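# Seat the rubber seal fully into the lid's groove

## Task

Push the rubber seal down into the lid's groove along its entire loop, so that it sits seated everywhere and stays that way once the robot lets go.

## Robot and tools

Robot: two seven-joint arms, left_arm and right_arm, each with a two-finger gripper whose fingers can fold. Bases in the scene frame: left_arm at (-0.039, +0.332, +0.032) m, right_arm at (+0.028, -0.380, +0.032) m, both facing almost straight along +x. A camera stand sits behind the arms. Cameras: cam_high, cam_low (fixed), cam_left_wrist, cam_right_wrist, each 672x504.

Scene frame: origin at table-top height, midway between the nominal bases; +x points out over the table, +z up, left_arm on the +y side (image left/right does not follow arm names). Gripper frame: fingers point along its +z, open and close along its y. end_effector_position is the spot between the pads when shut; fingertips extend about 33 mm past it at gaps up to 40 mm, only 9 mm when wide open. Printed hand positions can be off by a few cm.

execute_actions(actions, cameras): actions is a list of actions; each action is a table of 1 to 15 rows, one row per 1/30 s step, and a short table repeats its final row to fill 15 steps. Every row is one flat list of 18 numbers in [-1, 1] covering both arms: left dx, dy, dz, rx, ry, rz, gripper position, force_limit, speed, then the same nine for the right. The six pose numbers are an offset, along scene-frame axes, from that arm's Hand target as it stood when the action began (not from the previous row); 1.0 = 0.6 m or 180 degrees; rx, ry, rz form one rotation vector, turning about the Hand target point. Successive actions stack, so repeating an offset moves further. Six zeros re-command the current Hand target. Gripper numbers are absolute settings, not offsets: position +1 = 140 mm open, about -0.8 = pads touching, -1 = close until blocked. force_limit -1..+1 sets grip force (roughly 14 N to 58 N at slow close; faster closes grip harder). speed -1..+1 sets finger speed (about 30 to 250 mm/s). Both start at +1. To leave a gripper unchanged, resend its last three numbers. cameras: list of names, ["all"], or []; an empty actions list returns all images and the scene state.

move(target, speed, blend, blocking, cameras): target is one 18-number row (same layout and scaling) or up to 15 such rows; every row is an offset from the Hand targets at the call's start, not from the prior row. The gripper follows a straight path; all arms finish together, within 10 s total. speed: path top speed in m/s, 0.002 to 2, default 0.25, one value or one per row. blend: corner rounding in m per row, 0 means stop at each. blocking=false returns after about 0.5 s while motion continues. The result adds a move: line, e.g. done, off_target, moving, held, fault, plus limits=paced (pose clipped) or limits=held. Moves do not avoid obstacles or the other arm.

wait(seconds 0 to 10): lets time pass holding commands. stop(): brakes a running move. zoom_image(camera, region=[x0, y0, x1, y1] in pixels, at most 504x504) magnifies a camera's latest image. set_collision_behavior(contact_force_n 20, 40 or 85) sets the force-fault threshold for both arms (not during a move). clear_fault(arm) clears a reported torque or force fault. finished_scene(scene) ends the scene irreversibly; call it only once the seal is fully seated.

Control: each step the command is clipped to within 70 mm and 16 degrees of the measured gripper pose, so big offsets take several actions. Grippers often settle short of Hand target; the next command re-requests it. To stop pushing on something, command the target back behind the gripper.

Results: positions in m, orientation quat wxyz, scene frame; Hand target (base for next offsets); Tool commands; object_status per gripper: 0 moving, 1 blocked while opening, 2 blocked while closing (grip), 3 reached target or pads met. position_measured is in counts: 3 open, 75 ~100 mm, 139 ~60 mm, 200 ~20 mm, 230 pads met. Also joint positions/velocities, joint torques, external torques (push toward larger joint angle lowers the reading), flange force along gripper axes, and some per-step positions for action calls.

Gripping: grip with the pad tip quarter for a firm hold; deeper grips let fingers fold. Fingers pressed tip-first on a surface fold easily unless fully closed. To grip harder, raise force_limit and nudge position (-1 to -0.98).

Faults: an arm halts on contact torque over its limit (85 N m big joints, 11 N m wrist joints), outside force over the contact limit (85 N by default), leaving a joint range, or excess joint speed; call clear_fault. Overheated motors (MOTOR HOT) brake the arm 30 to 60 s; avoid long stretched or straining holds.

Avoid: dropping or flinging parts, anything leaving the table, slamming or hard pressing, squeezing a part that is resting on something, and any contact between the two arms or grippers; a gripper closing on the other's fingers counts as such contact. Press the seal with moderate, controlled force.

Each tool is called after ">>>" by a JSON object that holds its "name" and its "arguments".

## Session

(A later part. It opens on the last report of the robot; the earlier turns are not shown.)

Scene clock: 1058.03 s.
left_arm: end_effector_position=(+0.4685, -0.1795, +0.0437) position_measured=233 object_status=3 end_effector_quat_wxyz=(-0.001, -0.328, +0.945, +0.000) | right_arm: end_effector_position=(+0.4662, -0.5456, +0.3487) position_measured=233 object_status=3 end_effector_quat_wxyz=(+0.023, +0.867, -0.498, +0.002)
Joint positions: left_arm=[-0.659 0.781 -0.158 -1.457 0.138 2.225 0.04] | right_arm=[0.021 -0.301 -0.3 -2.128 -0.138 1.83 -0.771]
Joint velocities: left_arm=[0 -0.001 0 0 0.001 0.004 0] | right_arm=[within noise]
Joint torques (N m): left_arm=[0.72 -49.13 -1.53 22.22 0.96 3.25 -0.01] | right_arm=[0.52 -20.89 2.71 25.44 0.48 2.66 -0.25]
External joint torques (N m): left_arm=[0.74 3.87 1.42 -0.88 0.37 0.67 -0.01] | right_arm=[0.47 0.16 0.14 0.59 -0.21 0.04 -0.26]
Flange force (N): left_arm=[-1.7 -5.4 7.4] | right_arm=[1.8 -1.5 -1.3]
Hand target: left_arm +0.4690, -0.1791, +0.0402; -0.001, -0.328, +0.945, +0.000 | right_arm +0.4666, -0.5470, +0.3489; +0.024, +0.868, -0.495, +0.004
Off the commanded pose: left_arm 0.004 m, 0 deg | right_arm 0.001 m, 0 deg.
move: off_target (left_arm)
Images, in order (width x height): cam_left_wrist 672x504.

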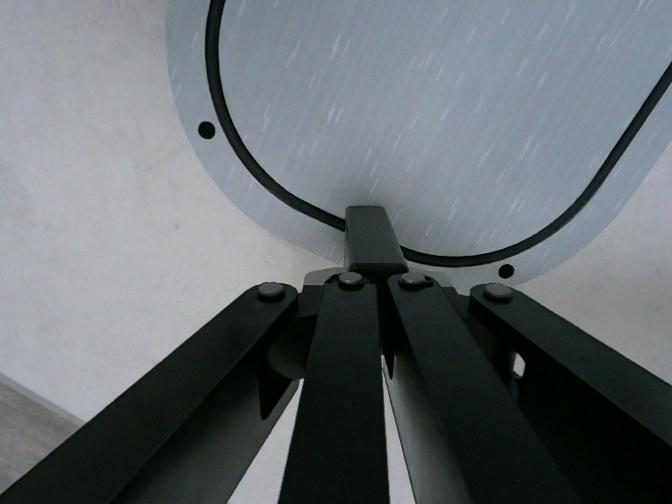

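>>> {"name": "move", "arguments": {"target": [[0,0,0.03,0,0,0,-1,-1,0,0,0,0,0,0,0,-1,-1,0],[0.0107,-0.0267,0.03,0,0,0,-1,-1,0,0,0,0,0,0,0,-1,-1,0],[0.0107,-0.0267,0,0,0,0,-1,-1,0,0,0,0,0,0,0,-1,-1,0]], "speed": [0.05,0.06,0.03]}}

>>> {"name": "move", "arguments": {"target": [[0,0,0.03,0,0,0,-1,-1,0,0,0,0,0,0,0,-1,-1,0],[0.0063,-0.0306,0.03,0,0,0,-1,-1,0,0,0,0,0,0,0,-1,-1,0],[0.0063,-0.0306,0,0,0,0,-1,-1,0,0,0,0,0,0,0,-1,-1,0]], "speed": [0.05,0.06,0.03], "cameras": ["cam_left_wrist"]}}

>>> {"name": "move", "arguments": {"target": [[0,0,0.03,0,0,0,-1,-1,0,0,0,0,0,0,0,-1,-1,0],[-0.0223,0.0866,0.03,0,0,0,-1,-1,0,0,0,0,0,0,0,-1,-1,0],[-0.0223,0.0866,0,0,0,0,-1,-1,0,0,0,0,0,0,0,-1,-1,0]], "speed": [0.05,0.06,0.03], "cameras": ["cam_left_wrist"]}}

>>> {"name": "zoom_image", "arguments": {"camera": "cam_left_wrist", "region": [150, 0, 630, 330]}}

Scene clock: 1072.07 s.
left_arm: end_effector_position=(+0.4754, -0.1950, +0.0436) position_measured=233 object_status=3 end_effector_quat_wxyz=(-0.001, -0.326, +0.945, +0.000) | right_arm: end_effector_position=(+0.4662, -0.5456, +0.3487) position_measured=233 object_status=3 end_effector_quat_wxyz=(+0.023, +0.867, -0.498, +0.002)
Joint positions: left_arm=[-0.676 0.835 -0.156 -1.359 0.138 2.181 0.04] | right_arm=[0.021 -0.301 -0.3 -2.128 -0.138 1.83 -0.771]
Joint velocities: left_arm=[-0.001 0.001 0.003 0 -0.001 0.004 0] | right_arm=[within noise]
Joint torques (N m): left_arm=[0.18 -50.7 -1.82 22.47 0.78 3.2 -0.23] | right_arm=[0.52 -20.96 2.67 25.36 0.5 2.66 -0.21]
External joint torques (N m): left_arm=[0.21 3.87 1.11 -1.09 0.17 0.6 -0.23] | right_arm=[0.6 0.13 0.23 0.44 -0.18 0.03 -0.21]
Flange force (N): left_arm=[-0.6 -5.1 7.1] | right_arm=[1.2 -1.3 -1.0]
Hand target: left_arm +0.4754, -0.1951, +0.0402; -0.001, -0.328, +0.945, +0.000 | right_arm +0.4666, -0.5470, +0.3489; +0.024, +0.868, -0.495, +0.004
Off the commanded pose: left_arm 0.003 m, 0 deg | right_arm 0.001 m, 0 deg.
move: done

Scene clock: 1074.40 s.
left_arm: end_effector_position=(+0.4796, -0.2127, +0.0435) position_measured=233 object_status=3 end_effector_quat_wxyz=(-0.001, -0.326, +0.945, +0.001) | right_arm: end_effector_position=(+0.4662, -0.5456, +0.3487) position_measured=233 object_status=3 end_effector_quat_wxyz=(+0.023, +0.867, -0.498, +0.002)
Joint positions: left_arm=[-0.699 0.896 -0.152 -1.249 0.138 2.133 0.032] | right_arm=[0.021 -0.301 -0.3 -2.128 -0.138 1.83 -0.771]
Joint torques (N m): left_arm=[-0.64 -52.26 -1.79 22.81 0.72 3.28 -0.25] | right_arm=[0.43 -20.91 2.67 25.41 0.49 2.66 -0.19]
External joint torques (N m): left_arm=[-0.43 3.12 1.09 -0.74 0.09 0.75 -0.25] | right_arm=[0.38 0.14 0.07 0.54 -0.2 0.03 -0.19]
Flange force (N): left_arm=[0.3 -5.2 6.0] | right_arm=[1.6 -1.3 -1.2]
Hand target: left_arm +0.4792, -0.2135, +0.0402; -0.001, -0.328, +0.945, +0.000 | right_arm +0.4666, -0.5470, +0.3489; +0.024, +0.868, -0.495, +0.004
Off the commanded pose: left_arm 0.003 m, 0 deg | right_arm 0.001 m, 0 deg.
move: done
Images, in order (width x height): cam_left_wrist 672x504.

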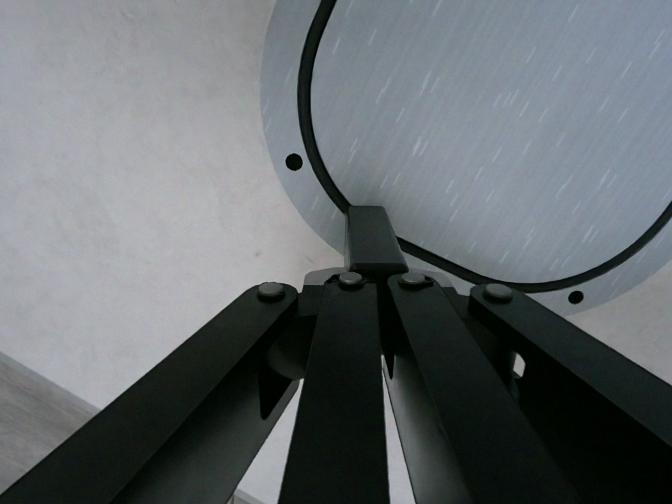

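Scene clock: 1077.53 s.
left_arm: end_effector_position=(+0.4657, -0.1622, +0.0439) position_measured=233 object_status=3 end_effector_quat_wxyz=(-0.002, -0.331, +0.944, +0.000) | right_arm: end_effector_position=(+0.4662, -0.5456, +0.3487) position_measured=233 object_status=3 end_effector_quat_wxyz=(+0.023, +0.867, -0.498, +0.002)
Joint positions: left_arm=[-0.632 0.735 -0.166 -1.539 0.139 2.261 0.046] | right_arm=[0.021 -0.301 -0.3 -2.128 -0.138 1.83 -0.771]
Joint velocities: left_arm=[0 0.001 0 0.001 0 0.003 0] | right_arm=[within noise]
Joint torques (N m): left_arm=[0.3 -48.2 -1.87 21.79 1.31 3.11 0.12] | right_arm=[0.52 -20.92 2.67 25.48 0.49 2.67 -0.21]
External joint torques (N m): left_arm=[0.36 3.59 1.2 -1.01 0.74 0.53 0.12] | right_arm=[0.59 0 0.23 0.7 -0.2 0.06 -0.21]
Flange force (N): left_arm=[-1.2 -4.2 7.0] | right_arm=[1.5 -1.5 -1.6]
Hand target: left_arm +0.4658, -0.1615, +0.0402; -0.001, -0.328, +0.945, +0.000 | right_arm +0.4666, -0.5470, +0.3489; +0.024, +0.868, -0.495, +0.004
Off the commanded pose: left_arm 0.004 m, 0 deg | right_arm 0.001 m, 0 deg.
move: off_target (left_arm)
Images, in order (width x height): cam_left_wrist 672x504.

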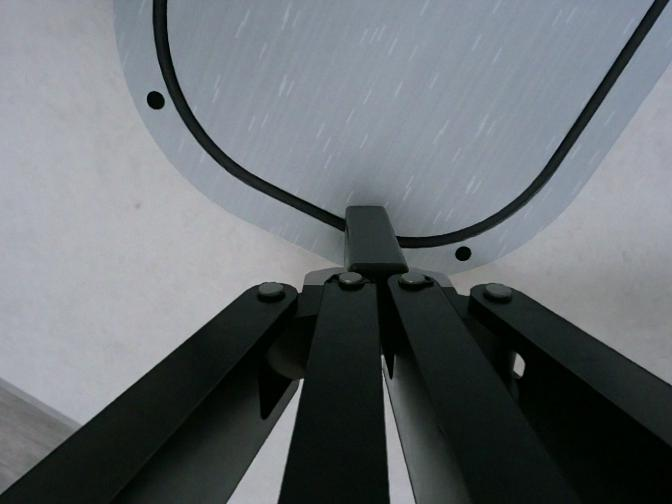

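Scaled by 1.050 from the camera's 672x504 image, which has a finer 960x720 frame.

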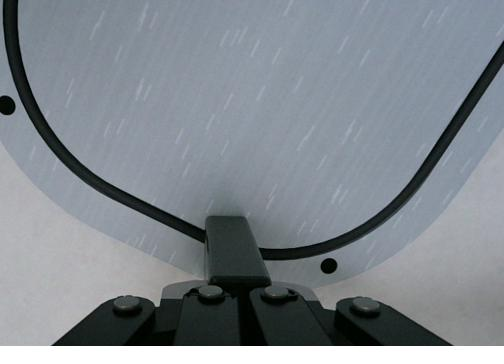

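>>> {"name": "move", "arguments": {"target": [[0,0,0.03,0,0,0,-1,-1,0,0,0,0,0,0,0,-1,-1,0],[-0.0103,0.0263,0.03,0,0,0,-1,-1,0,0,0,0,0,0,0,-1,-1,0],[-0.0103,0.0263,0,0,0,0,-1,-1,0,0,0,0,0,0,0,-1,-1,0],[-0.0103,0.0263,0.03,0,0,0,-1,-1,0,0,0,0,0,0,0,-1,-1,0],[-0.03,0.0493,0.03,0,0,0,-1,-1,0,0,0,0,0,0,0,-1,-1,0],[-0.03,0.0493,0,0,0,0,-1,-1,0,0,0,0,0,0,0,-1,-1,0]], "speed": [0.05,0.06,0.03,0.05,0.06,0.03], "cameras": ["cam_left_wrist"]}}

>>> {"name": "move", "arguments": {"target": [[0,0,0.03,0,0,0,-1,-1,0,0,0,0,0,0,0,-1,-1,0],[-0.0285,0.0147,0.03,0,0,0,-1,-1,0,0,0,0,0,0,0,-1,-1,0],[-0.0285,0.0147,0,0,0,0,-1,-1,0,0,0,0,0,0,0,-1,-1,0]], "speed": [0.05,0.06,0.03], "cameras": ["cam_left_wrist"]}}

>>> {"name": "zoom_image", "arguments": {"camera": "cam_left_wrist", "region": [150, 0, 630, 330]}}

Scene clock: 1088.13 s.
left_arm: end_effector_position=(+0.4480, -0.1328, +0.0441) position_measured=233 object_status=3 end_effector_quat_wxyz=(-0.002, -0.330, +0.944, -0.001) | right_arm: end_effector_position=(+0.4662, -0.5456, +0.3487) position_measured=233 object_status=3 end_effector_quat_wxyz=(+0.023, +0.867, -0.498, +0.002)
Joint positions: left_arm=[-0.598 0.639 -0.179 -1.711 0.142 2.336 0.053] | right_arm=[0.021 -0.301 -0.3 -2.128 -0.138 1.83 -0.771]
Joint velocities: left_arm=[0 0 0 0 0.001 0.004 -0.001] | right_arm=[within noise]
Joint torques (N m): left_arm=[0.11 -44.84 -1.68 20.88 1.28 3.13 0.02] | right_arm=[0.45 -20.89 2.62 25.54 0.5 2.67 -0.17]
External joint torques (N m): left_arm=[0.33 3.55 1.51 -0.97 0.75 0.59 0.02] | right_arm=[0.54 0.23 0.19 0.66 -0.19 0.06 -0.17]
Flange force (N): left_arm=[-1.2 -3.9 7.7] | right_arm=[1.9 -1.9 -1.5]
Hand target: left_arm +0.4478, -0.1320, +0.0402; -0.001, -0.328, +0.945, +0.000 | right_arm +0.4666, -0.5470, +0.3489; +0.024, +0.868, -0.495, +0.004
Off the commanded pose: left_arm 0.004 m, 0 deg | right_arm 0.001 m, 0 deg.
move: off_target (left_arm)
Images, in order (width x height): cam_left_wrist 672x504.

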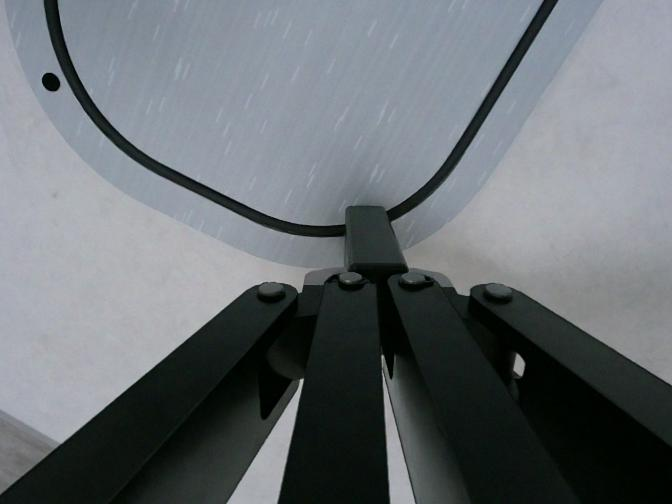

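Scene clock: 1090.53 s.
left_arm: end_effector_position=(+0.4313, -0.1237, +0.0443) position_measured=233 object_status=3 end_effector_quat_wxyz=(-0.001, -0.326, +0.945, +0.000) | right_arm: end_effector_position=(+0.4662, -0.5456, +0.3487) position_measured=233 object_status=3 end_effector_quat_wxyz=(+0.023, +0.867, -0.498, +0.002)
Joint positions: left_arm=[-0.598 0.589 -0.181 -1.797 0.142 2.374 0.049] | right_arm=[0.021 -0.301 -0.3 -2.128 -0.138 1.83 -0.771]
Joint velocities: left_arm=[-0.001 0.001 0 0 0 0.004 0] | right_arm=[within noise]
Joint torques (N m): left_arm=[0.21 -43.05 -1.78 20.49 0.71 3.15 -0.3] | right_arm=[0.51 -20.91 2.72 25.46 0.49 2.65 -0.2]
External joint torques (N m): left_arm=[0.47 4.02 1.32 -1.11 0.19 0.59 -0.3] | right_arm=[0.58 0.09 0.28 0.62 -0.19 0.03 -0.21]
Flange force (N): left_arm=[-0.9 -4.3 8.6] | right_arm=[1.4 -1.6 -1.5]
Hand target: left_arm +0.4307, -0.1231, +0.0402; -0.001, -0.328, +0.945, +0.000 | right_arm +0.4666, -0.5470, +0.3489; +0.024, +0.868, -0.495, +0.004
Off the commanded pose: left_arm 0.004 m, 0 deg | right_arm 0.001 m, 0 deg.
move: off_target (left_arm)
Images, in order (width x height): cam_left_wrist 672x504.

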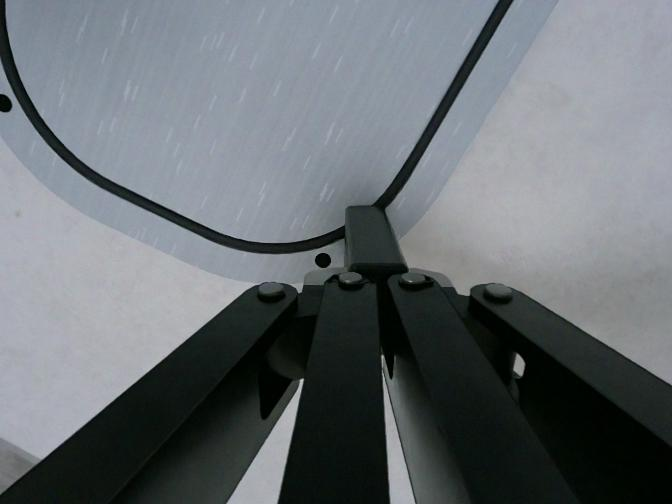

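Scaled by 1.050 from the camera's 672x504 image, which has a finer 960x720 frame.

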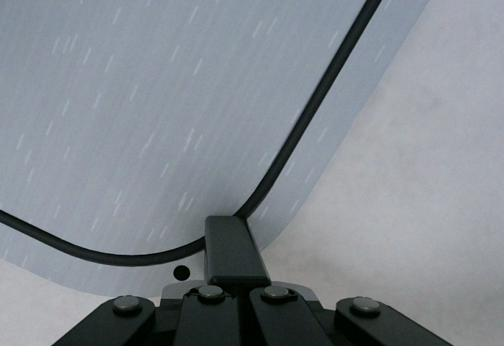

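>>> {"name": "move", "arguments": {"target": [[0,0,0.033,0,0,0,-1,-1,0,0,0,0,0,0,0,-1,-1,0],[-0.04,-0.003,0.033,0,0,0,-1,-1,0,0,0,0,0,0,0,-1,-1,0],[-0.04,-0.003,0,0,0,0,-1,-1,0,0,0,0,0,0,0,-1,-1,0]], "speed": [0.05,0.06,0.03], "cameras": ["cam_left_wrist"]}}

Scene clock: 1105.10 s.
left_arm: end_effector_position=(+0.4073, -0.1255, +0.0443) position_measured=233 object_status=3 end_effector_quat_wxyz=(-0.001, -0.326, +0.945, +0.000) | right_arm: end_effector_position=(+0.4662, -0.5456, +0.3487) position_measured=233 object_status=3 end_effector_quat_wxyz=(+0.023, +0.867, -0.498, +0.002)
Joint positions: left_arm=[-0.621 0.549 -0.182 -1.867 0.138 2.404 0.021] | right_arm=[0.021 -0.301 -0.3 -2.128 -0.138 1.83 -0.771]
Joint velocities: left_arm=[-0.001 0 0 0.001 0 0.003 -0.002] | right_arm=[within noise]
Joint torques (N m): left_arm=[0.13 -41.61 -1.39 20.04 0.84 3.23 -0.31] | right_arm=[0.48 -20.95 2.64 25.45 0.49 2.66 -0.2]
External joint torques (N m): left_arm=[0.17 4.02 1.38 -1.19 0.34 0.66 -0.31] | right_arm=[0.46 0.15 0.09 0.55 -0.2 0.03 -0.2]
Flange force (N): left_arm=[-0.3 -3.9 9.1] | right_arm=[1.7 -1.4 -1.3]
Hand target: left_arm +0.4067, -0.1249, +0.0402; -0.001, -0.328, +0.945, +0.000 | right_arm +0.4666, -0.5470, +0.3489; +0.024, +0.868, -0.495, +0.004
Off the commanded pose: left_arm 0.004 m, 0 deg | right_arm 0.001 m, 0 deg.
move: off_target (left_arm)
Images, in order (width x height): cam_left_wrist 672x504.

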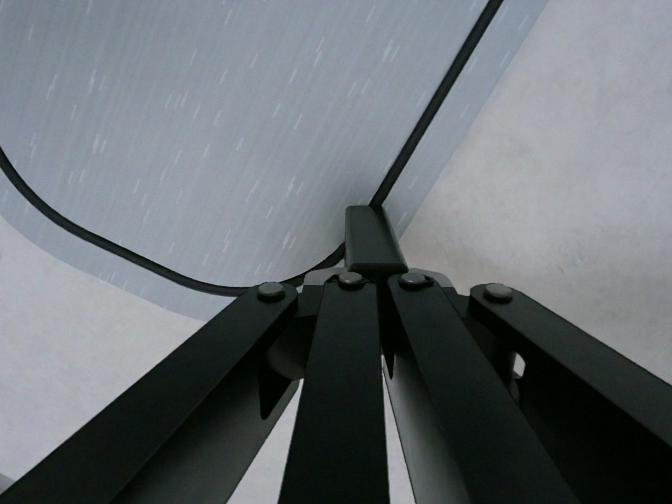

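>>> {"name": "move", "arguments": {"target": [[0,0,0.033,0,0,0,-1,-1,0,0,0,0,0,0,0,-1,-1,0],[-0.038,-0.003,0.033,0,0,0,-1,-1,0,0,0,0,0,0,0,-1,-1,0],[-0.038,-0.003,0,0,0,0,-1,-1,0,0,0,0,0,0,0,-1,-1,0]], "speed": [0.05,0.06,0.03], "cameras": ["cam_left_wrist"]}}

>>> {"name": "move", "arguments": {"target": [[0,0,0.033,0,0,0,-1,-1,0,0,0,0,0,0,0,-1,-1,0],[-0.038,-0.004,0.033,0,0,0,-1,-1,0,0,0,0,0,0,0,-1,-1,0],[-0.038,-0.004,0,0,0,0,-1,-1,0,0,0,0,0,0,0,-1,-1,0]], "speed": [0.05,0.06,0.03], "cameras": ["cam_left_wrist"]}}

>>> {"name": "move", "arguments": {"target": [[0,0,0.033,0,0,0,-1,-1,0,0,0,0,0,0,0,-1,-1,0],[-0.038,-0.004,0.033,0,0,0,-1,-1,0,0,0,0,0,0,0,-1,-1,0],[-0.038,-0.004,0,0,0,0,-1,-1,0,0,0,0,0,0,0,-1,-1,0]], "speed": [0.05,0.06,0.03], "cameras": ["cam_left_wrist"]}}

Scene clock: 1116.17 s.
left_arm: end_effector_position=(+0.3840, -0.1278, +0.0444) position_measured=233 object_status=3 end_effector_quat_wxyz=(-0.001, -0.326, +0.945, +0.000) | right_arm: end_effector_position=(+0.4662, -0.5456, +0.3487) position_measured=233 object_status=3 end_effector_quat_wxyz=(+0.023, +0.867, -0.498, +0.002)
Joint positions: left_arm=[-0.646 0.513 -0.183 -1.928 0.134 2.43 -0.006] | right_arm=[0.021 -0.301 -0.3 -2.128 -0.138 1.83 -0.771]
Joint velocities: left_arm=[-0.003 0 0.003 0.001 0.001 0.004 -0.001] | right_arm=[within noise]
Joint torques (N m): left_arm=[0.21 -40.21 -1.44 19.8 0.85 3.25 -0.21] | right_arm=[0.47 -20.91 2.7 25.48 0.47 2.66 -0.22]
External joint torques (N m): left_arm=[0.01 4.22 0.99 -1.2 0.37 0.68 -0.21] | right_arm=[0.53 0.1 0.25 0.66 -0.21 0.05 -0.22]
Flange force (N): left_arm=[-0.1 -4.4 9.7] | right_arm=[1.6 -1.6 -1.5]
Hand target: left_arm +0.3839, -0.1267, +0.0402; -0.001, -0.328, +0.945, +0.000 | right_arm +0.4666, -0.5470, +0.3489; +0.024, +0.868, -0.495, +0.004
Off the commanded pose: left_arm 0.004 m, 0 deg | right_arm 0.001 m, 0 deg.
move: off_target (left_arm)
Images, in order (width x height): cam_left_wrist 672x504.

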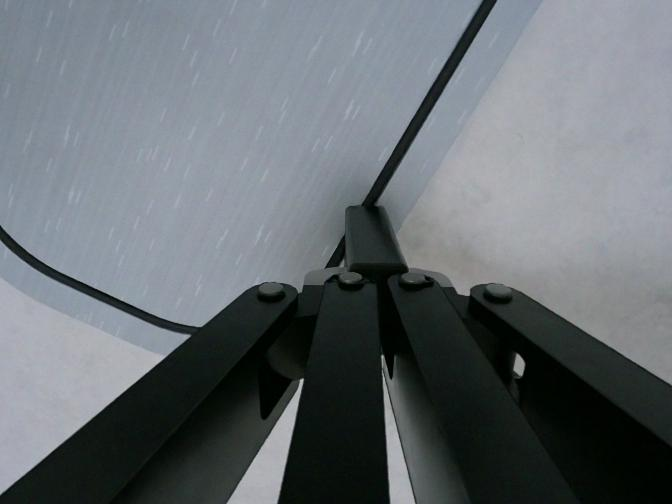

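Scene clock: 1118.67 s.
left_arm: end_effector_position=(+0.3612, -0.1302, +0.0444) position_measured=233 object_status=3 end_effector_quat_wxyz=(-0.001, -0.326, +0.945, +0.000) | right_arm: end_effector_position=(+0.4662, -0.5456, +0.3487) position_measured=233 object_status=3 end_effector_quat_wxyz=(+0.023, +0.867, -0.498, +0.002)
Joint positions: left_arm=[-0.672 0.48 -0.184 -1.984 0.13 2.453 -0.035] | right_arm=[0.021 -0.301 -0.3 -2.128 -0.138 1.83 -0.771]
Joint velocities: left_arm=[-0.005 0 0.005 -0.001 0.001 0.004 -0.001] | right_arm=[within noise]
Joint torques (N m): left_arm=[0.37 -38.95 -0.64 19.56 0.88 3.33 -0.25] | right_arm=[0.47 -20.96 2.69 25.45 0.49 2.66 -0.18]
External joint torques (N m): left_arm=[0.23 4.26 1.69 -1.1 0.41 0.77 -0.25] | right_arm=[0.55 0.11 0.25 0.53 -0.19 0.04 -0.19]
Flange force (N): left_arm=[-0.4 -4.7 10.5] | right_arm=[1.3 -1.4 -1.2]
Hand target: left_arm +0.3611, -0.1291, +0.0402; -0.001, -0.328, +0.945, +0.000 | right_arm +0.4666, -0.5470, +0.3489; +0.024, +0.868, -0.495, +0.004
Off the commanded pose: left_arm 0.004 m, 0 deg | right_arm 0.001 m, 0 deg.
move: off_target (left_arm)
Images, in order (width x height): cam_left_wrist 672x504.

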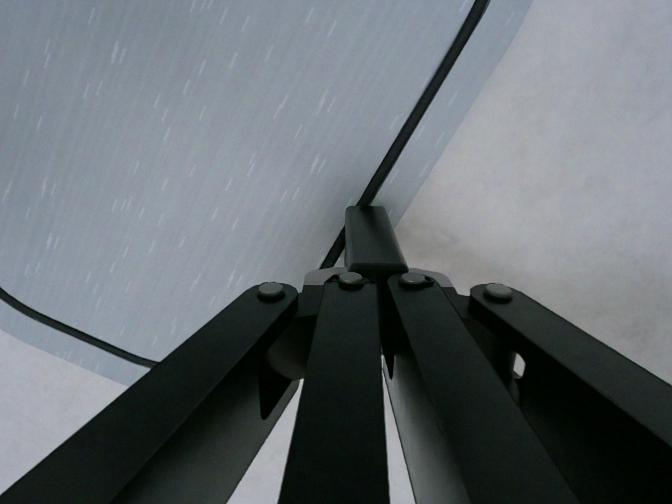

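Scene clock: 1121.20 s.
left_arm: end_effector_position=(+0.3381, -0.1324, +0.0442) position_measured=233 object_status=3 end_effector_quat_wxyz=(-0.001, -0.326, +0.945, +0.000) | right_arm: end_effector_position=(+0.4662, -0.5456, +0.3487) position_measured=233 object_status=3 end_effector_quat_wxyz=(+0.023, +0.867, -0.498, +0.002)
Joint positions: left_arm=[-0.701 0.45 -0.184 -2.036 0.125 2.474 -0.064] | right_arm=[0.021 -0.301 -0.3 -2.128 -0.138 1.83 -0.771]
Joint torques (N m): left_arm=[0.87 -37.83 -0.32 19.37 0.93 3.59 -0.34] | right_arm=[0.47 -20.89 2.63 25.42 0.48 2.66 -0.21]
External joint torques (N m): left_arm=[0.91 4.26 2.02 -1.06 0.47 1.01 -0.34] | right_arm=[0.47 0.07 0.11 0.6 -0.2 0.04 -0.21]
Flange force (N): left_arm=[-1.2 -4.3 11.2] | right_arm=[1.6 -1.3 -1.4]
Hand target: left_arm +0.3383, -0.1315, +0.0402; -0.001, -0.328, +0.945, +0.000 | right_arm +0.4666, -0.5470, +0.3489; +0.024, +0.868, -0.495, +0.004
Off the commanded pose: left_arm 0.004 m, 0 deg | right_arm 0.001 m, 0 deg.
move: off_target (left_arm)
Images, in order (width x height): cam_left_wrist 672x504.

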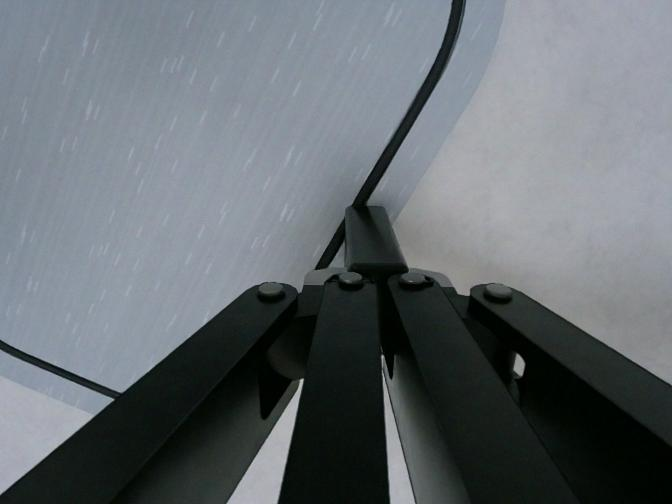

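>>> {"name": "move", "arguments": {"target": [[0,0,0.033,0,0,0,-1,-1,0,0,0,0,0,0,0,-1,-1,0],[-0.035,-0.0065,0.033,0,0,0,-1,-1,0,0,0,0,0,0,0,-1,-1,0],[-0.035,-0.0065,0,0,0,0,-1,-1,0,0,0,0,0,0,0,-1,-1,0]], "speed": [0.05,0.06,0.03], "cameras": ["cam_left_wrist"]}}

>>> {"name": "move", "arguments": {"target": [[0,0,0.033,0,0,0,-1,-1,0,0,0,0,0,0,0,-1,-1,0],[-0.036,-0.004,0.033,0,0,0,-1,-1,0,0,0,0,0,0,0,-1,-1,0],[-0.036,-0.004,0,0,0,0,-1,-1,0,0,0,0,0,0,0,-1,-1,0]], "speed": [0.05,0.06,0.03], "cameras": ["cam_left_wrist"]}}

Scene clock: 1128.83 s.
left_arm: end_effector_position=(+0.3169, -0.1364, +0.0442) position_measured=233 object_status=3 end_effector_quat_wxyz=(-0.001, -0.326, +0.946, +0.000) | right_arm: end_effector_position=(+0.4662, -0.5456, +0.3487) position_measured=233 object_status=3 end_effector_quat_wxyz=(+0.023, +0.867, -0.498, +0.002)
Joint positions: left_arm=[-0.73 0.426 -0.185 -2.075 0.122 2.49 -0.095] | right_arm=[0.021 -0.301 -0.3 -2.128 -0.138 1.83 -0.771]
Joint torques (N m): left_arm=[0.5 -36.5 -0.69 19.07 0.98 3.67 -0.29] | right_arm=[0.51 -20.87 2.68 25.43 0.49 2.66 -0.23]
External joint torques (N m): left_arm=[0.69 4.84 1.65 -1.18 0.52 1.08 -0.29] | right_arm=[0.53 0.08 0.18 0.63 -0.2 0.05 -0.23]
Flange force (N): left_arm=[-0.7 -5.2 12.7] | right_arm=[1.6 -1.5 -1.5]
Hand target: left_arm +0.3173, -0.1354, +0.0402; -0.001, -0.328, +0.945, +0.000 | right_arm +0.4666, -0.5470, +0.3489; +0.024, +0.868, -0.495, +0.004
Off the commanded pose: left_arm 0.004 m, 0 deg | right_arm 0.001 m, 0 deg.
move: off_target (left_arm)
Images, in order (width x height): cam_left_wrist 672x504.

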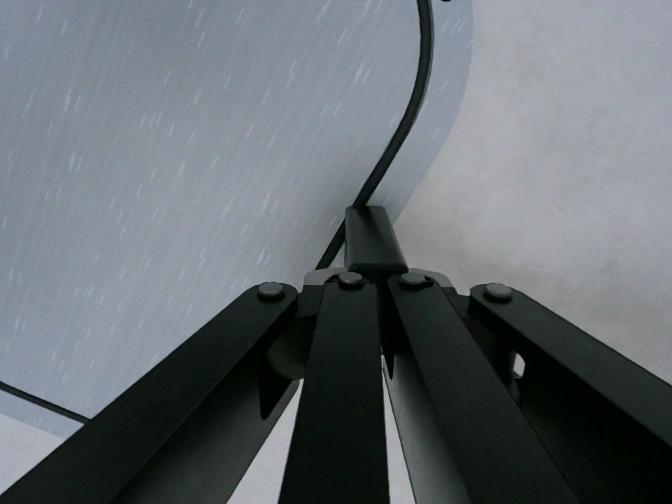

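Scene clock: 1131.33 s.
left_arm: end_effector_position=(+0.2954, -0.1387, +0.0441) position_measured=233 object_status=3 end_effector_quat_wxyz=(-0.001, -0.326, +0.945, +0.000) | right_arm: end_effector_position=(+0.4662, -0.5456, +0.3487) position_measured=233 object_status=3 end_effector_quat_wxyz=(+0.023, +0.867, -0.498, +0.002)
Joint positions: left_arm=[-0.76 0.401 -0.186 -2.118 0.118 2.508 -0.125] | right_arm=[0.021 -0.301 -0.3 -2.128 -0.138 1.83 -0.771]
Joint velocities: left_arm=[-0.005 0.001 0.001 0.001 -0.001 0.001 -0.001] | right_arm=[within noise]
Joint torques (N m): left_arm=[0.45 -35.81 -0.55 18.89 1.01 3.56 -0.34] | right_arm=[0.5 -20.91 2.66 25.47 0.48 2.66 -0.24]
External joint torques (N m): left_arm=[0.41 4.53 1.47 -1.13 0.57 0.98 -0.34] | right_arm=[0.47 0.07 0.09 0.62 -0.21 0.04 -0.25]
Flange force (N): left_arm=[0.0 -5.0 12.2] | right_arm=[1.7 -1.3 -1.4]
Hand target: left_arm +0.2957, -0.1378, +0.0402; -0.001, -0.328, +0.945, +0.000 | right_arm +0.4666, -0.5470, +0.3489; +0.024, +0.868, -0.495, +0.004
Off the commanded pose: left_arm 0.004 m, 0 deg | right_arm 0.001 m, 0 deg.
move: off_target (left_arm)
Images, in order (width x height): cam_left_wrist 672x504.

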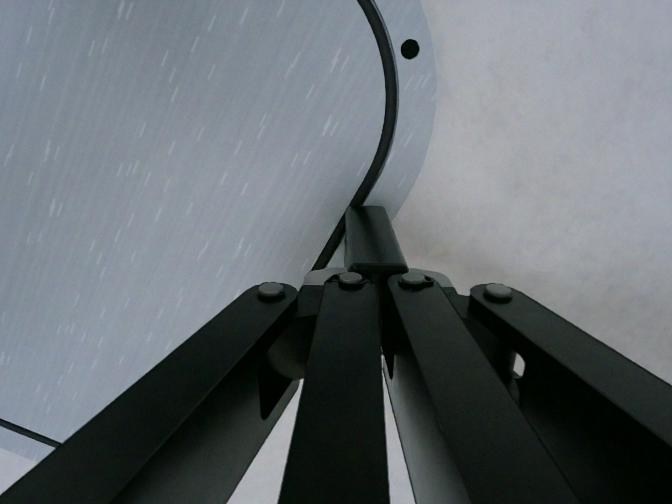

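>>> {"name": "move", "arguments": {"target": [[0,0,0.033,0,0,0,-1,-1,0,0,0,0,0,0,0,-1,-1,0],[0.0085,-0.0113,0.033,0,0,0,-1,-1,0,0,0,0,0,0,0,-1,-1,0],[0.0085,-0.0113,0,0,0,0,-1,-1,0,0,0,0,0,0,0,-1,-1,0]], "speed": [0.05,0.06,0.03], "cameras": ["cam_left_wrist"]}}

>>> {"name": "move", "arguments": {"target": [[0,0,0.033,0,0,0,-1,-1,0,0,0,0,0,0,0,-1,-1,0],[0.039,0.006,0.033,0,0,0,-1,-1,0,0,0,0,0,0,0,-1,-1,0],[0.039,0.006,0,0,0,0,-1,-1,0,0,0,0,0,0,0,-1,-1,0]], "speed": [0.05,0.06,0.03], "cameras": ["cam_left_wrist"]}}

>>> {"name": "move", "arguments": {"target": [[0,0,0.033,0,0,0,-1,-1,0,0,0,0,0,0,0,-1,-1,0],[0.039,0.004,0.033,0,0,0,-1,-1,0,0,0,0,0,0,0,-1,-1,0],[0.039,0.004,0,0,0,0,-1,-1,0,0,0,0,0,0,0,-1,-1,0]], "speed": [0.05,0.06,0.03], "cameras": ["cam_left_wrist"]}}

Scene clock: 1149.97 s.
left_arm: end_effector_position=(+0.3007, -0.1454, +0.0445) position_measured=233 object_status=3 end_effector_quat_wxyz=(-0.001, -0.327, +0.945, +0.000) | right_arm: end_effector_position=(+0.4662, -0.5456, +0.3487) position_measured=233 object_status=3 end_effector_quat_wxyz=(+0.023, +0.867, -0.498, +0.002)
Joint positions: left_arm=[-0.765 0.419 -0.182 -2.085 0.118 2.495 -0.126] | right_arm=[0.021 -0.301 -0.3 -2.128 -0.138 1.83 -0.771]
Joint velocities: left_arm=[-0.001 0 0.001 0 0 0.003 0] | right_arm=[within noise]
Joint torques (N m): left_arm=[0 -35.97 -0.58 18.94 1.13 3.42 -0.3] | right_arm=[0.52 -20.92 2.65 25.4 0.49 2.67 -0.21]
External joint torques (N m): left_arm=[-0.13 5.3 1.41 -1.4 0.68 0.8 -0.29] | right_arm=[0.56 0.06 0.17 0.57 -0.19 0.05 -0.22]
Flange force (N): left_arm=[0.8 -6.1 13.4] | right_arm=[1.4 -1.3 -1.3]
Hand target: left_arm +0.3008, -0.1446, +0.0402; -0.001, -0.328, +0.945, +0.000 | right_arm +0.4666, -0.5470, +0.3489; +0.024, +0.868, -0.495, +0.004
Off the commanded pose: left_arm 0.004 m, 0 deg | right_arm 0.001 m, 0 deg.
move: off_target (left_arm)
Images, in order (width x height): cam_left_wrist 672x504.

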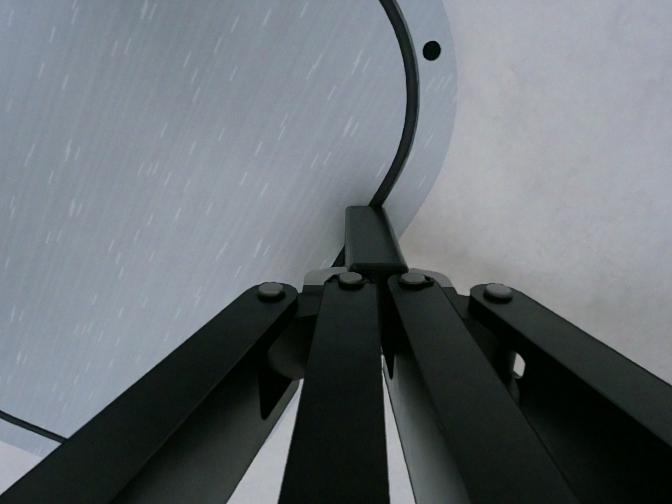

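Scene clock: 1152.47 s.
left_arm: end_effector_position=(+0.3241, -0.1417, +0.0445) position_measured=233 object_status=3 end_effector_quat_wxyz=(-0.001, -0.329, +0.944, +0.000) | right_arm: end_effector_position=(+0.4662, -0.5456, +0.3487) position_measured=233 object_status=3 end_effector_quat_wxyz=(+0.023, +0.867, -0.498, +0.002)
Joint positions: left_arm=[-0.73 0.445 -0.183 -2.042 0.123 2.477 -0.098] | right_arm=[0.021 -0.301 -0.3 -2.128 -0.138 1.83 -0.771]
Joint velocities: left_arm=[0 0.001 -0.002 0 0.002 0.005 -0.001] | right_arm=[within noise]
Joint torques (N m): left_arm=[0.15 -37.2 -0.98 19.2 1.2 3.42 0.03] | right_arm=[0.49 -20.92 2.67 25.5 0.48 2.68 -0.17]
External joint torques (N m): left_arm=[0.28 4.87 1.39 -1.26 0.74 0.83 0.03] | right_arm=[0.57 0.11 0.24 0.61 -0.2 0.05 -0.17]
Flange force (N): left_arm=[-0.5 -5.5 12.0] | right_arm=[1.4 -1.6 -1.4]
Hand target: left_arm +0.3242, -0.1410, +0.0402; -0.001, -0.328, +0.945, +0.000 | right_arm +0.4666, -0.5470, +0.3489; +0.024, +0.868, -0.495, +0.004
Off the commanded pose: left_arm 0.004 m, 0 deg | right_arm 0.001 m, 0 deg.
move: off_target (left_arm)
Images, in order (width x height): cam_left_wrist 672x504.

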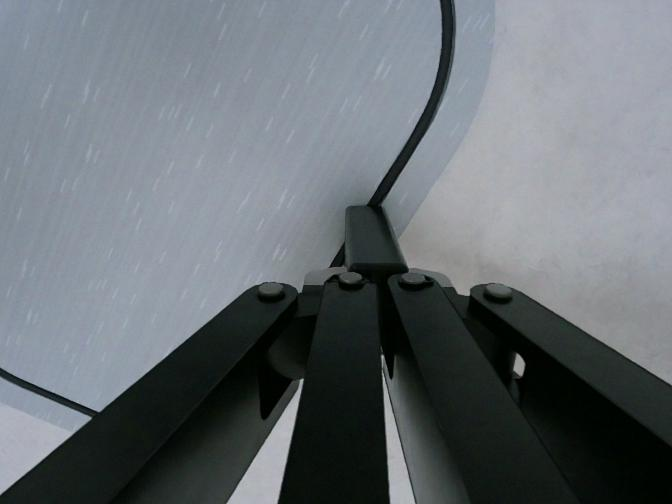

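Scene clock: 1154.97 s.
left_arm: end_effector_position=(+0.3476, -0.1392, +0.0445) position_measured=233 object_status=3 end_effector_quat_wxyz=(-0.001, -0.330, +0.944, +0.000) | right_arm: end_effector_position=(+0.4662, -0.5456, +0.3487) position_measured=233 object_status=3 end_effector_quat_wxyz=(+0.023, +0.867, -0.498, +0.002)
Joint positions: left_arm=[-0.695 0.476 -0.187 -1.991 0.13 2.455 -0.07] | right_arm=[0.021 -0.301 -0.3 -2.128 -0.138 1.83 -0.771]
Joint velocities: left_arm=[0.001 0.002 0.001 0.001 0.001 0.005 -0.001] | right_arm=[within noise]
Joint torques (N m): left_arm=[0.16 -38.6 -1.3 19.58 1.18 3.44 0] | right_arm=[0.47 -20.92 2.64 25.44 0.49 2.65 -0.19]
External joint torques (N m): left_arm=[0.22 4.39 1.22 -1.03 0.71 0.87 0] | right_arm=[0.55 0.23 0.19 0.53 -0.19 0.03 -0.2]
Flange force (N): left_arm=[-0.5 -5.2 10.8] | right_arm=[1.6 -1.7 -1.2]
Hand target: left_arm +0.3476, -0.1386, +0.0402; -0.001, -0.328, +0.945, +0.000 | right_arm +0.4666, -0.5470, +0.3489; +0.024, +0.868, -0.495, +0.004
Off the commanded pose: left_arm 0.004 m, 0 deg | right_arm 0.001 m, 0 deg.
move: off_target (left_arm)
Images, in order (width x height): cam_left_wrist 672x504.

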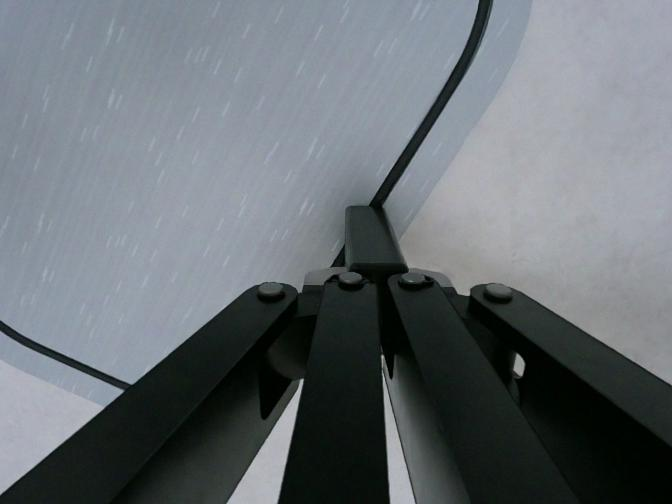

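Side good (all ~.0445). Now around the top corner: jump to beyond (.300,−.145).

>>> {"name": "move", "arguments": {"target": [[0,0,0.033,0,0,0,-1,-1,0,0,0,0,0,0,0,-1,-1,0],[-0.112,-0.019,0.033,0,0,0,-1,-1,0,0,0,0,0,0,0,-1,-1,0],[-0.112,-0.019,0,0,0,0,-1,-1,0,0,0,0,0,0,0,-1,-1,0]], "speed": [0.05,0.06,0.03], "cameras": ["cam_left_wrist"]}}

>>> {"name": "move", "arguments": {"target": [[0,0,0.033,0,0,0,-1,-1,0,0,0,0,0,0,0,-1,-1,0],[-0.033,-0.02,0.033,0,0,0,-1,-1,0,0,0,0,0,0,0,-1,-1,0],[-0.033,-0.02,0,0,0,0,-1,-1,0,0,0,0,0,0,0,-1,-1,0]], "speed": [0.05,0.06,0.03], "cameras": ["cam_left_wrist"]}}

Scene clock: 1164.73 s.
left_arm: end_effector_position=(+0.2805, -0.1511, +0.0447) position_measured=233 object_status=3 end_effector_quat_wxyz=(-0.001, -0.326, +0.945, +0.000) | right_arm: end_effector_position=(+0.4662, -0.5456, +0.3487) position_measured=233 object_status=3 end_effector_quat_wxyz=(+0.023, +0.867, -0.498, +0.002)
Joint positions: left_arm=[-0.784 0.404 -0.196 -2.112 0.125 2.506 -0.164] | right_arm=[0.021 -0.301 -0.3 -2.128 -0.138 1.83 -0.771]
Joint velocities: left_arm=[-0.002 0.001 0.002 0 0 0.004 -0.002] | right_arm=[within noise]
Joint torques (N m): left_arm=[0.54 -35.42 -1.06 18.73 1.08 3.43 -0.31] | right_arm=[0.51 -20.91 2.64 25.43 0.48 2.66 -0.2]
External joint torques (N m): left_arm=[0.49 4.85 1.08 -1.23 0.63 0.86 -0.31] | right_arm=[0.45 0.16 0.04 0.52 -0.21 0.03 -0.21]
Flange force (N): left_arm=[0.2 -5.4 12.5] | right_arm=[1.7 -1.3 -1.2]
Hand target: left_arm +0.2804, -0.1500, +0.0402; -0.001, -0.328, +0.945, +0.000 | right_arm +0.4666, -0.5470, +0.3489; +0.024, +0.868, -0.495, +0.004
Off the commanded pose: left_arm 0.005 m, 0 deg | right_arm 0.001 m, 0 deg.
move: off_target (left_arm)
Images, in order (width x height): cam_left_wrist 672x504.

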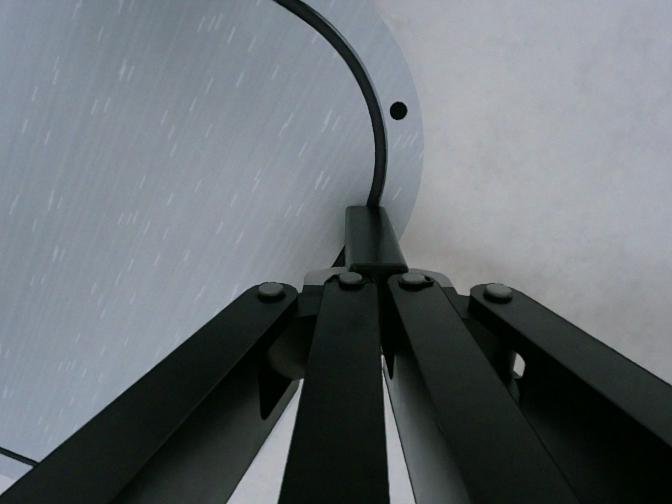

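Scene clock: 1167.30 s.
left_arm: end_effector_position=(+0.2607, -0.1630, +0.0446) position_measured=233 object_status=3 end_effector_quat_wxyz=(-0.001, -0.326, +0.945, +0.000) | right_arm: end_effector_position=(+0.4662, -0.5456, +0.3487) position_measured=233 object_status=3 end_effector_quat_wxyz=(+0.023, +0.867, -0.498, +0.002)
Joint positions: left_arm=[-0.827 0.403 -0.192 -2.114 0.122 2.507 -0.203] | right_arm=[0.021 -0.301 -0.3 -2.128 -0.138 1.83 -0.771]
Joint velocities: left_arm=[-0.001 0.001 0.001 0 0.001 0.003 -0.004] | right_arm=[within noise]
Joint torques (N m): left_arm=[-0.23 -35.31 -0.84 18.74 1.11 3.38 -0.34] | right_arm=[0.45 -20.89 2.68 25.45 0.5 2.66 -0.22]
External joint torques (N m): left_arm=[-0.22 5.13 1.31 -1.39 0.66 0.77 -0.34] | right_arm=[0.52 0.06 0.23 0.64 -0.19 0.04 -0.22]
Flange force (N): left_arm=[1.4 -5.7 13.3] | right_arm=[1.5 -1.5 -1.5]
Hand target: left_arm +0.2606, -0.1620, +0.0402; -0.001, -0.328, +0.945, +0.000 | right_arm +0.4666, -0.5470, +0.3489; +0.024, +0.868, -0.495, +0.004
Off the commanded pose: left_arm 0.005 m, 0 deg | right_arm 0.001 m, 0 deg.
move: off_target (left_arm)
Images, in order (width x height): cam_left_wrist 672x504.

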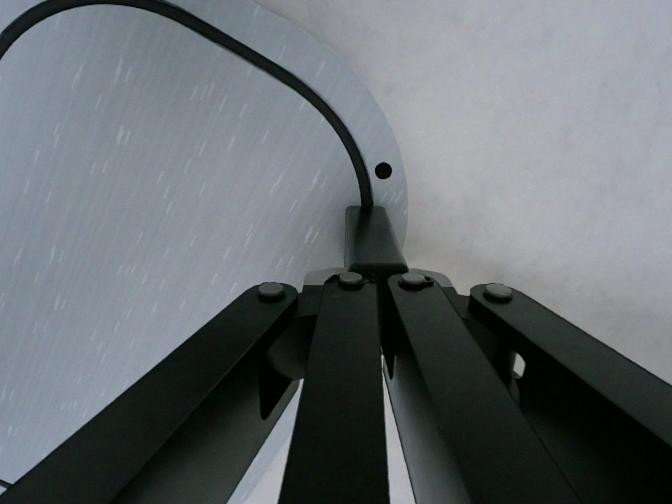

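>>> {"name": "move", "arguments": {"target": [[0,0,0.033,0,0,0,-1,-1,0,0,0,0,0,0,0,-1,-1,0],[-0.022,-0.03,0.033,0,0,0,-1,-1,0,0,0,0,0,0,0,-1,-1,0],[-0.022,-0.03,0,0,0,0,-1,-1,0,0,0,0,0,0,0,-1,-1,0]], "speed": [0.05,0.06,0.03], "cameras": ["cam_left_wrist"]}}

Scene clock: 1173.47 s.
left_arm: end_effector_position=(+0.2473, -0.1808, +0.0445) position_measured=233 object_status=3 end_effector_quat_wxyz=(-0.001, -0.326, +0.945, +0.000) | right_arm: end_effector_position=(+0.4662, -0.5456, +0.3487) position_measured=233 object_status=3 end_effector_quat_wxyz=(+0.023, +0.867, -0.498, +0.002)
Joint positions: left_arm=[-0.871 0.423 -0.184 -2.081 0.121 2.493 -0.236] | right_arm=[0.021 -0.301 -0.3 -2.128 -0.138 1.83 -0.771]
Joint velocities: left_arm=[0 0.001 0.001 0 0.001 0.004 -0.003] | right_arm=[within noise]
Joint torques (N m): left_arm=[0.15 -36.13 -0.48 19.11 1.07 3.43 -0.25] | right_arm=[0.47 -20.93 2.67 25.48 0.49 2.66 -0.22]
External joint torques (N m): left_arm=[0.06 4.84 1.57 -1 0.62 0.86 -0.25] | right_arm=[0.42 0.11 0.1 0.61 -0.2 0.04 -0.22]
Flange force (N): left_arm=[1.1 -6.4 12.5] | right_arm=[1.7 -1.4 -1.4]
Hand target: left_arm +0.2474, -0.1800, +0.0402; -0.001, -0.328, +0.945, +0.000 | right_arm +0.4666, -0.5470, +0.3489; +0.024, +0.868, -0.495, +0.004
Off the commanded pose: left_arm 0.004 m, 0 deg | right_arm 0.001 m, 0 deg.
move: off_target (left_arm)
Images, in order (width x height): cam_left_wrist 672x504.

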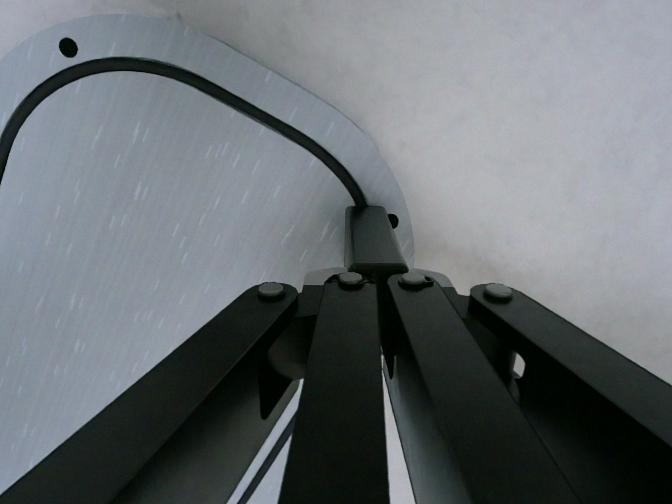

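>>> {"name": "move", "arguments": {"target": [[0,0,0.033,0,0,0,-1,-1,0,0,0,0,0,0,0,-1,-1,0],[-0.0175,-0.0267,0.033,0,0,0,-1,-1,0,0,0,0,0,0,0,-1,-1,0],[-0.0175,-0.0267,0,0,0,0,-1,-1,0,0,0,0,0,0,0,-1,-1,0]], "speed": [0.05,0.06,0.03], "cameras": ["cam_left_wrist"]}}

>>> {"name": "move", "arguments": {"target": [[0,0,0.033,0,0,0,-1,-1,0,0,0,0,0,0,0,-1,-1,0],[-0.006,-0.036,0.033,0,0,0,-1,-1,0,0,0,0,0,0,0,-1,-1,0],[-0.006,-0.036,0,0,0,0,-1,-1,0,0,0,0,0,0,0,-1,-1,0]], "speed": [0.05,0.06,0.03], "cameras": ["cam_left_wrist"]}}

Scene clock: 1182.13 s.
left_arm: end_effector_position=(+0.2367, -0.1970, +0.0445) position_measured=233 object_status=3 end_effector_quat_wxyz=(-0.001, -0.326, +0.945, -0.001) | right_arm: end_effector_position=(+0.4662, -0.5456, +0.3487) position_measured=233 object_status=3 end_effector_quat_wxyz=(+0.023, +0.867, -0.498, +0.002)
Joint positions: left_arm=[-0.909 0.444 -0.177 -2.045 0.118 2.48 -0.262] | right_arm=[0.021 -0.301 -0.3 -2.128 -0.138 1.83 -0.771]
Joint velocities: left_arm=[-0.002 0 0.001 0 0.001 0.004 -0.002] | right_arm=[within noise]
Joint torques (N m): left_arm=[0.59 -37.14 -0.51 19.29 1.07 3.25 -0.29] | right_arm=[0.45 -20.89 2.71 25.46 0.48 2.66 -0.2]
External joint torques (N m): left_arm=[0.63 4.87 1.68 -1.15 0.6 0.65 -0.29] | right_arm=[0.48 0.11 0.21 0.62 -0.2 0.04 -0.21]
Flange force (N): left_arm=[0.5 -6.1 11.8] | right_arm=[1.6 -1.5 -1.5]
Hand target: left_arm +0.2369, -0.1960, +0.0402; -0.001, -0.328, +0.945, +0.000 | right_arm +0.4666, -0.5470, +0.3489; +0.024, +0.868, -0.495, +0.004
Off the commanded pose: left_arm 0.004 m, 0 deg | right_arm 0.001 m, 0 deg.
move: off_target (left_arm)
Images, in order (width x height): cam_left_wrist 672x504.

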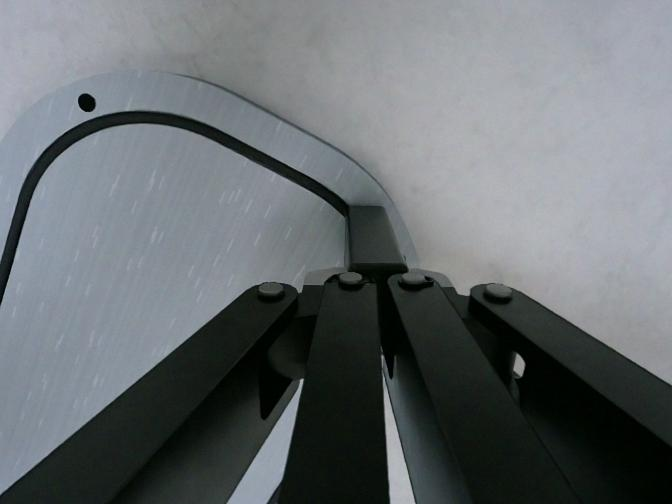

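Scene clock: 1184.67 s.
left_arm: end_effector_position=(+0.2331, -0.2184, +0.0443) position_measured=233 object_status=3 end_effector_quat_wxyz=(-0.001, -0.326, +0.945, +0.000) | right_arm: end_effector_position=(+0.4662, -0.5456, +0.3487) position_measured=233 object_status=3 end_effector_quat_wxyz=(+0.023, +0.867, -0.498, +0.002)
Joint positions: left_arm=[-0.945 0.485 -0.165 -1.974 0.116 2.45 -0.281] | right_arm=[0.021 -0.301 -0.3 -2.128 -0.138 1.83 -0.771]
Joint velocities: left_arm=[-0.003 0.002 0.002 0 0 0.003 0] | right_arm=[within noise]
Joint torques (N m): left_arm=[0.43 -38.94 -0.66 19.72 0.96 3.26 -0.18] | right_arm=[0.52 -20.91 2.65 25.48 0.48 2.67 -0.25]
External joint torques (N m): left_arm=[0.35 4.52 1.43 -1.02 0.48 0.67 -0.18] | right_arm=[0.51 0.2 0.1 0.6 -0.21 0.05 -0.25]
Flange force (N): left_arm=[0.8 -5.7 10.5] | right_arm=[1.9 -1.6 -1.3]
Hand target: left_arm +0.2333, -0.2176, +0.0402; -0.001, -0.328, +0.945, +0.000 | right_arm +0.4666, -0.5470, +0.3489; +0.024, +0.868, -0.495, +0.004
Off the commanded pose: left_arm 0.004 m, 0 deg | right_arm 0.001 m, 0 deg.
move: off_target (left_arm)
Images, in order (width x height): cam_left_wrist 672x504.

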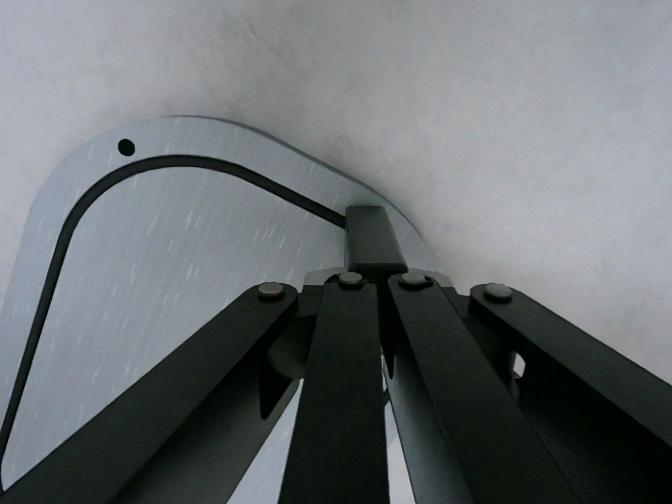

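>>> {"name": "move", "arguments": {"target": [[0,0,0.033,0,0,0,-1,-1,0,0,0,0,0,0,0,-1,-1,0],[0.006,-0.037,0.033,0,0,0,-1,-1,0,0,0,0,0,0,0,-1,-1,0],[0.006,-0.037,0,0,0,0,-1,-1,0,0,0,0,0,0,0,-1,-1,0]], "speed": [0.05,0.06,0.03], "cameras": ["cam_left_wrist"]}}

>>> {"name": "move", "arguments": {"target": [[0,0,0.033,0,0,0,-1,-1,0,0,0,0,0,0,0,-1,-1,0],[0.008,-0.037,0.033,0,0,0,-1,-1,0,0,0,0,0,0,0,-1,-1,0],[0.008,-0.037,0,0,0,0,-1,-1,0,0,0,0,0,0,0,-1,-1,0]], "speed": [0.05,0.06,0.03], "cameras": ["cam_left_wrist"]}}

Scene clock: 1191.97 s.
left_arm: end_effector_position=(+0.2373, -0.2403, +0.0442) position_measured=233 object_status=3 end_effector_quat_wxyz=(-0.001, -0.327, +0.945, +0.000) | right_arm: end_effector_position=(+0.4662, -0.5456, +0.3487) position_measured=233 object_status=3 end_effector_quat_wxyz=(+0.023, +0.867, -0.498, +0.002)
Joint positions: left_arm=[-0.969 0.538 -0.154 -1.883 0.114 2.413 -0.288] | right_arm=[0.021 -0.301 -0.3 -2.128 -0.138 1.83 -0.771]
Joint velocities: left_arm=[-0.002 0 0 -0.002 0 0.004 -0.002] | right_arm=[within noise]
Joint torques (N m): left_arm=[-0.3 -41.25 -1.56 20.22 0.91 3.16 -0.24] | right_arm=[0.49 -20.85 2.62 25.45 0.5 2.66 -0.2]
External joint torques (N m): left_arm=[-0.32 4.23 0.65 -1.03 0.4 0.56 -0.24] | right_arm=[0.48 0.14 0.08 0.63 -0.19 0.05 -0.21]
Flange force (N): left_arm=[1.9 -5.1 9.2] | right_arm=[1.8 -1.5 -1.4]
Hand target: left_arm +0.2369, -0.2398, +0.0402; -0.001, -0.328, +0.945, +0.000 | right_arm +0.4666, -0.5470, +0.3489; +0.024, +0.868, -0.495, +0.004
Off the commanded pose: left_arm 0.004 m, 0 deg | right_arm 0.001 m, 0 deg.
move: off_target (left_arm)
Images, in order (width x height): cam_left_wrist 672x504.

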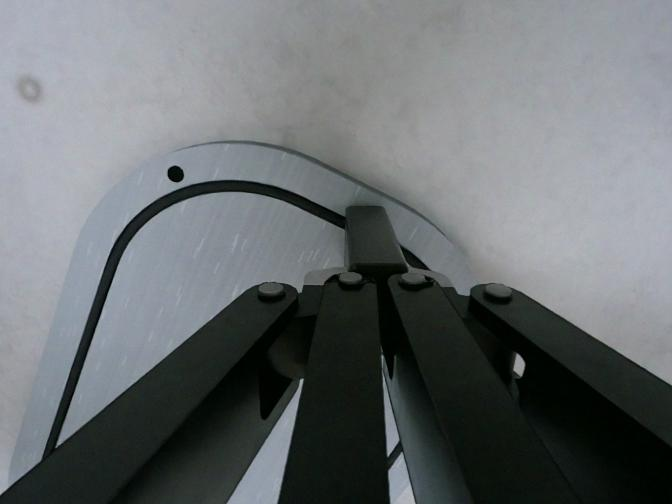

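Scene clock: 1194.50 s.
left_arm: end_effector_position=(+0.2421, -0.2624, +0.0440) position_measured=233 object_status=3 end_effector_quat_wxyz=(-0.001, -0.327, +0.945, +0.000) | right_arm: end_effector_position=(+0.4662, -0.5456, +0.3487) position_measured=233 object_status=3 end_effector_quat_wxyz=(+0.023, +0.867, -0.498, +0.002)
Joint positions: left_arm=[-0.99 0.594 -0.146 -1.785 0.113 2.371 -0.293] | right_arm=[0.021 -0.301 -0.3 -2.128 -0.138 1.83 -0.771]
Joint velocities: left_arm=[-0.003 -0.001 0 -0.001 0 0.005 -0.001] | right_arm=[within noise]
Joint torques (N m): left_arm=[0.02 -43.22 -1.08 20.7 0.84 3.19 -0.28] | right_arm=[0.51 -20.96 2.67 25.43 0.48 2.65 -0.25]
External joint torques (N m): left_arm=[0.03 4.03 1.17 -0.93 0.32 0.61 -0.28] | right_arm=[0.55 0.22 0.17 0.43 -0.21 0.01 -0.26]
Flange force (N): left_arm=[1.4 -5.1 8.6] | right_arm=[1.5 -1.4 -1.0]
Hand target: left_arm +0.2417, -0.2620, +0.0402; -0.001, -0.328, +0.945, +0.000 | right_arm +0.4666, -0.5470, +0.3489; +0.024, +0.868, -0.495, +0.004
Off the commanded pose: left_arm 0.004 m, 0 deg | right_arm 0.001 m, 0 deg.
move: off_target (left_arm)
Images, in order (width x height): cam_left_wrist 672x504.

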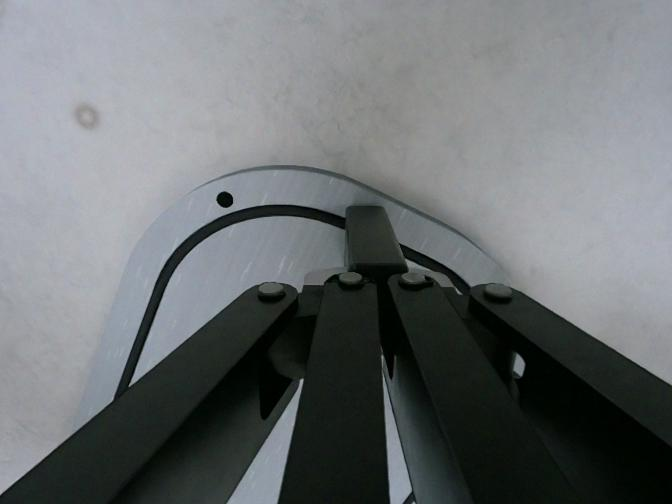

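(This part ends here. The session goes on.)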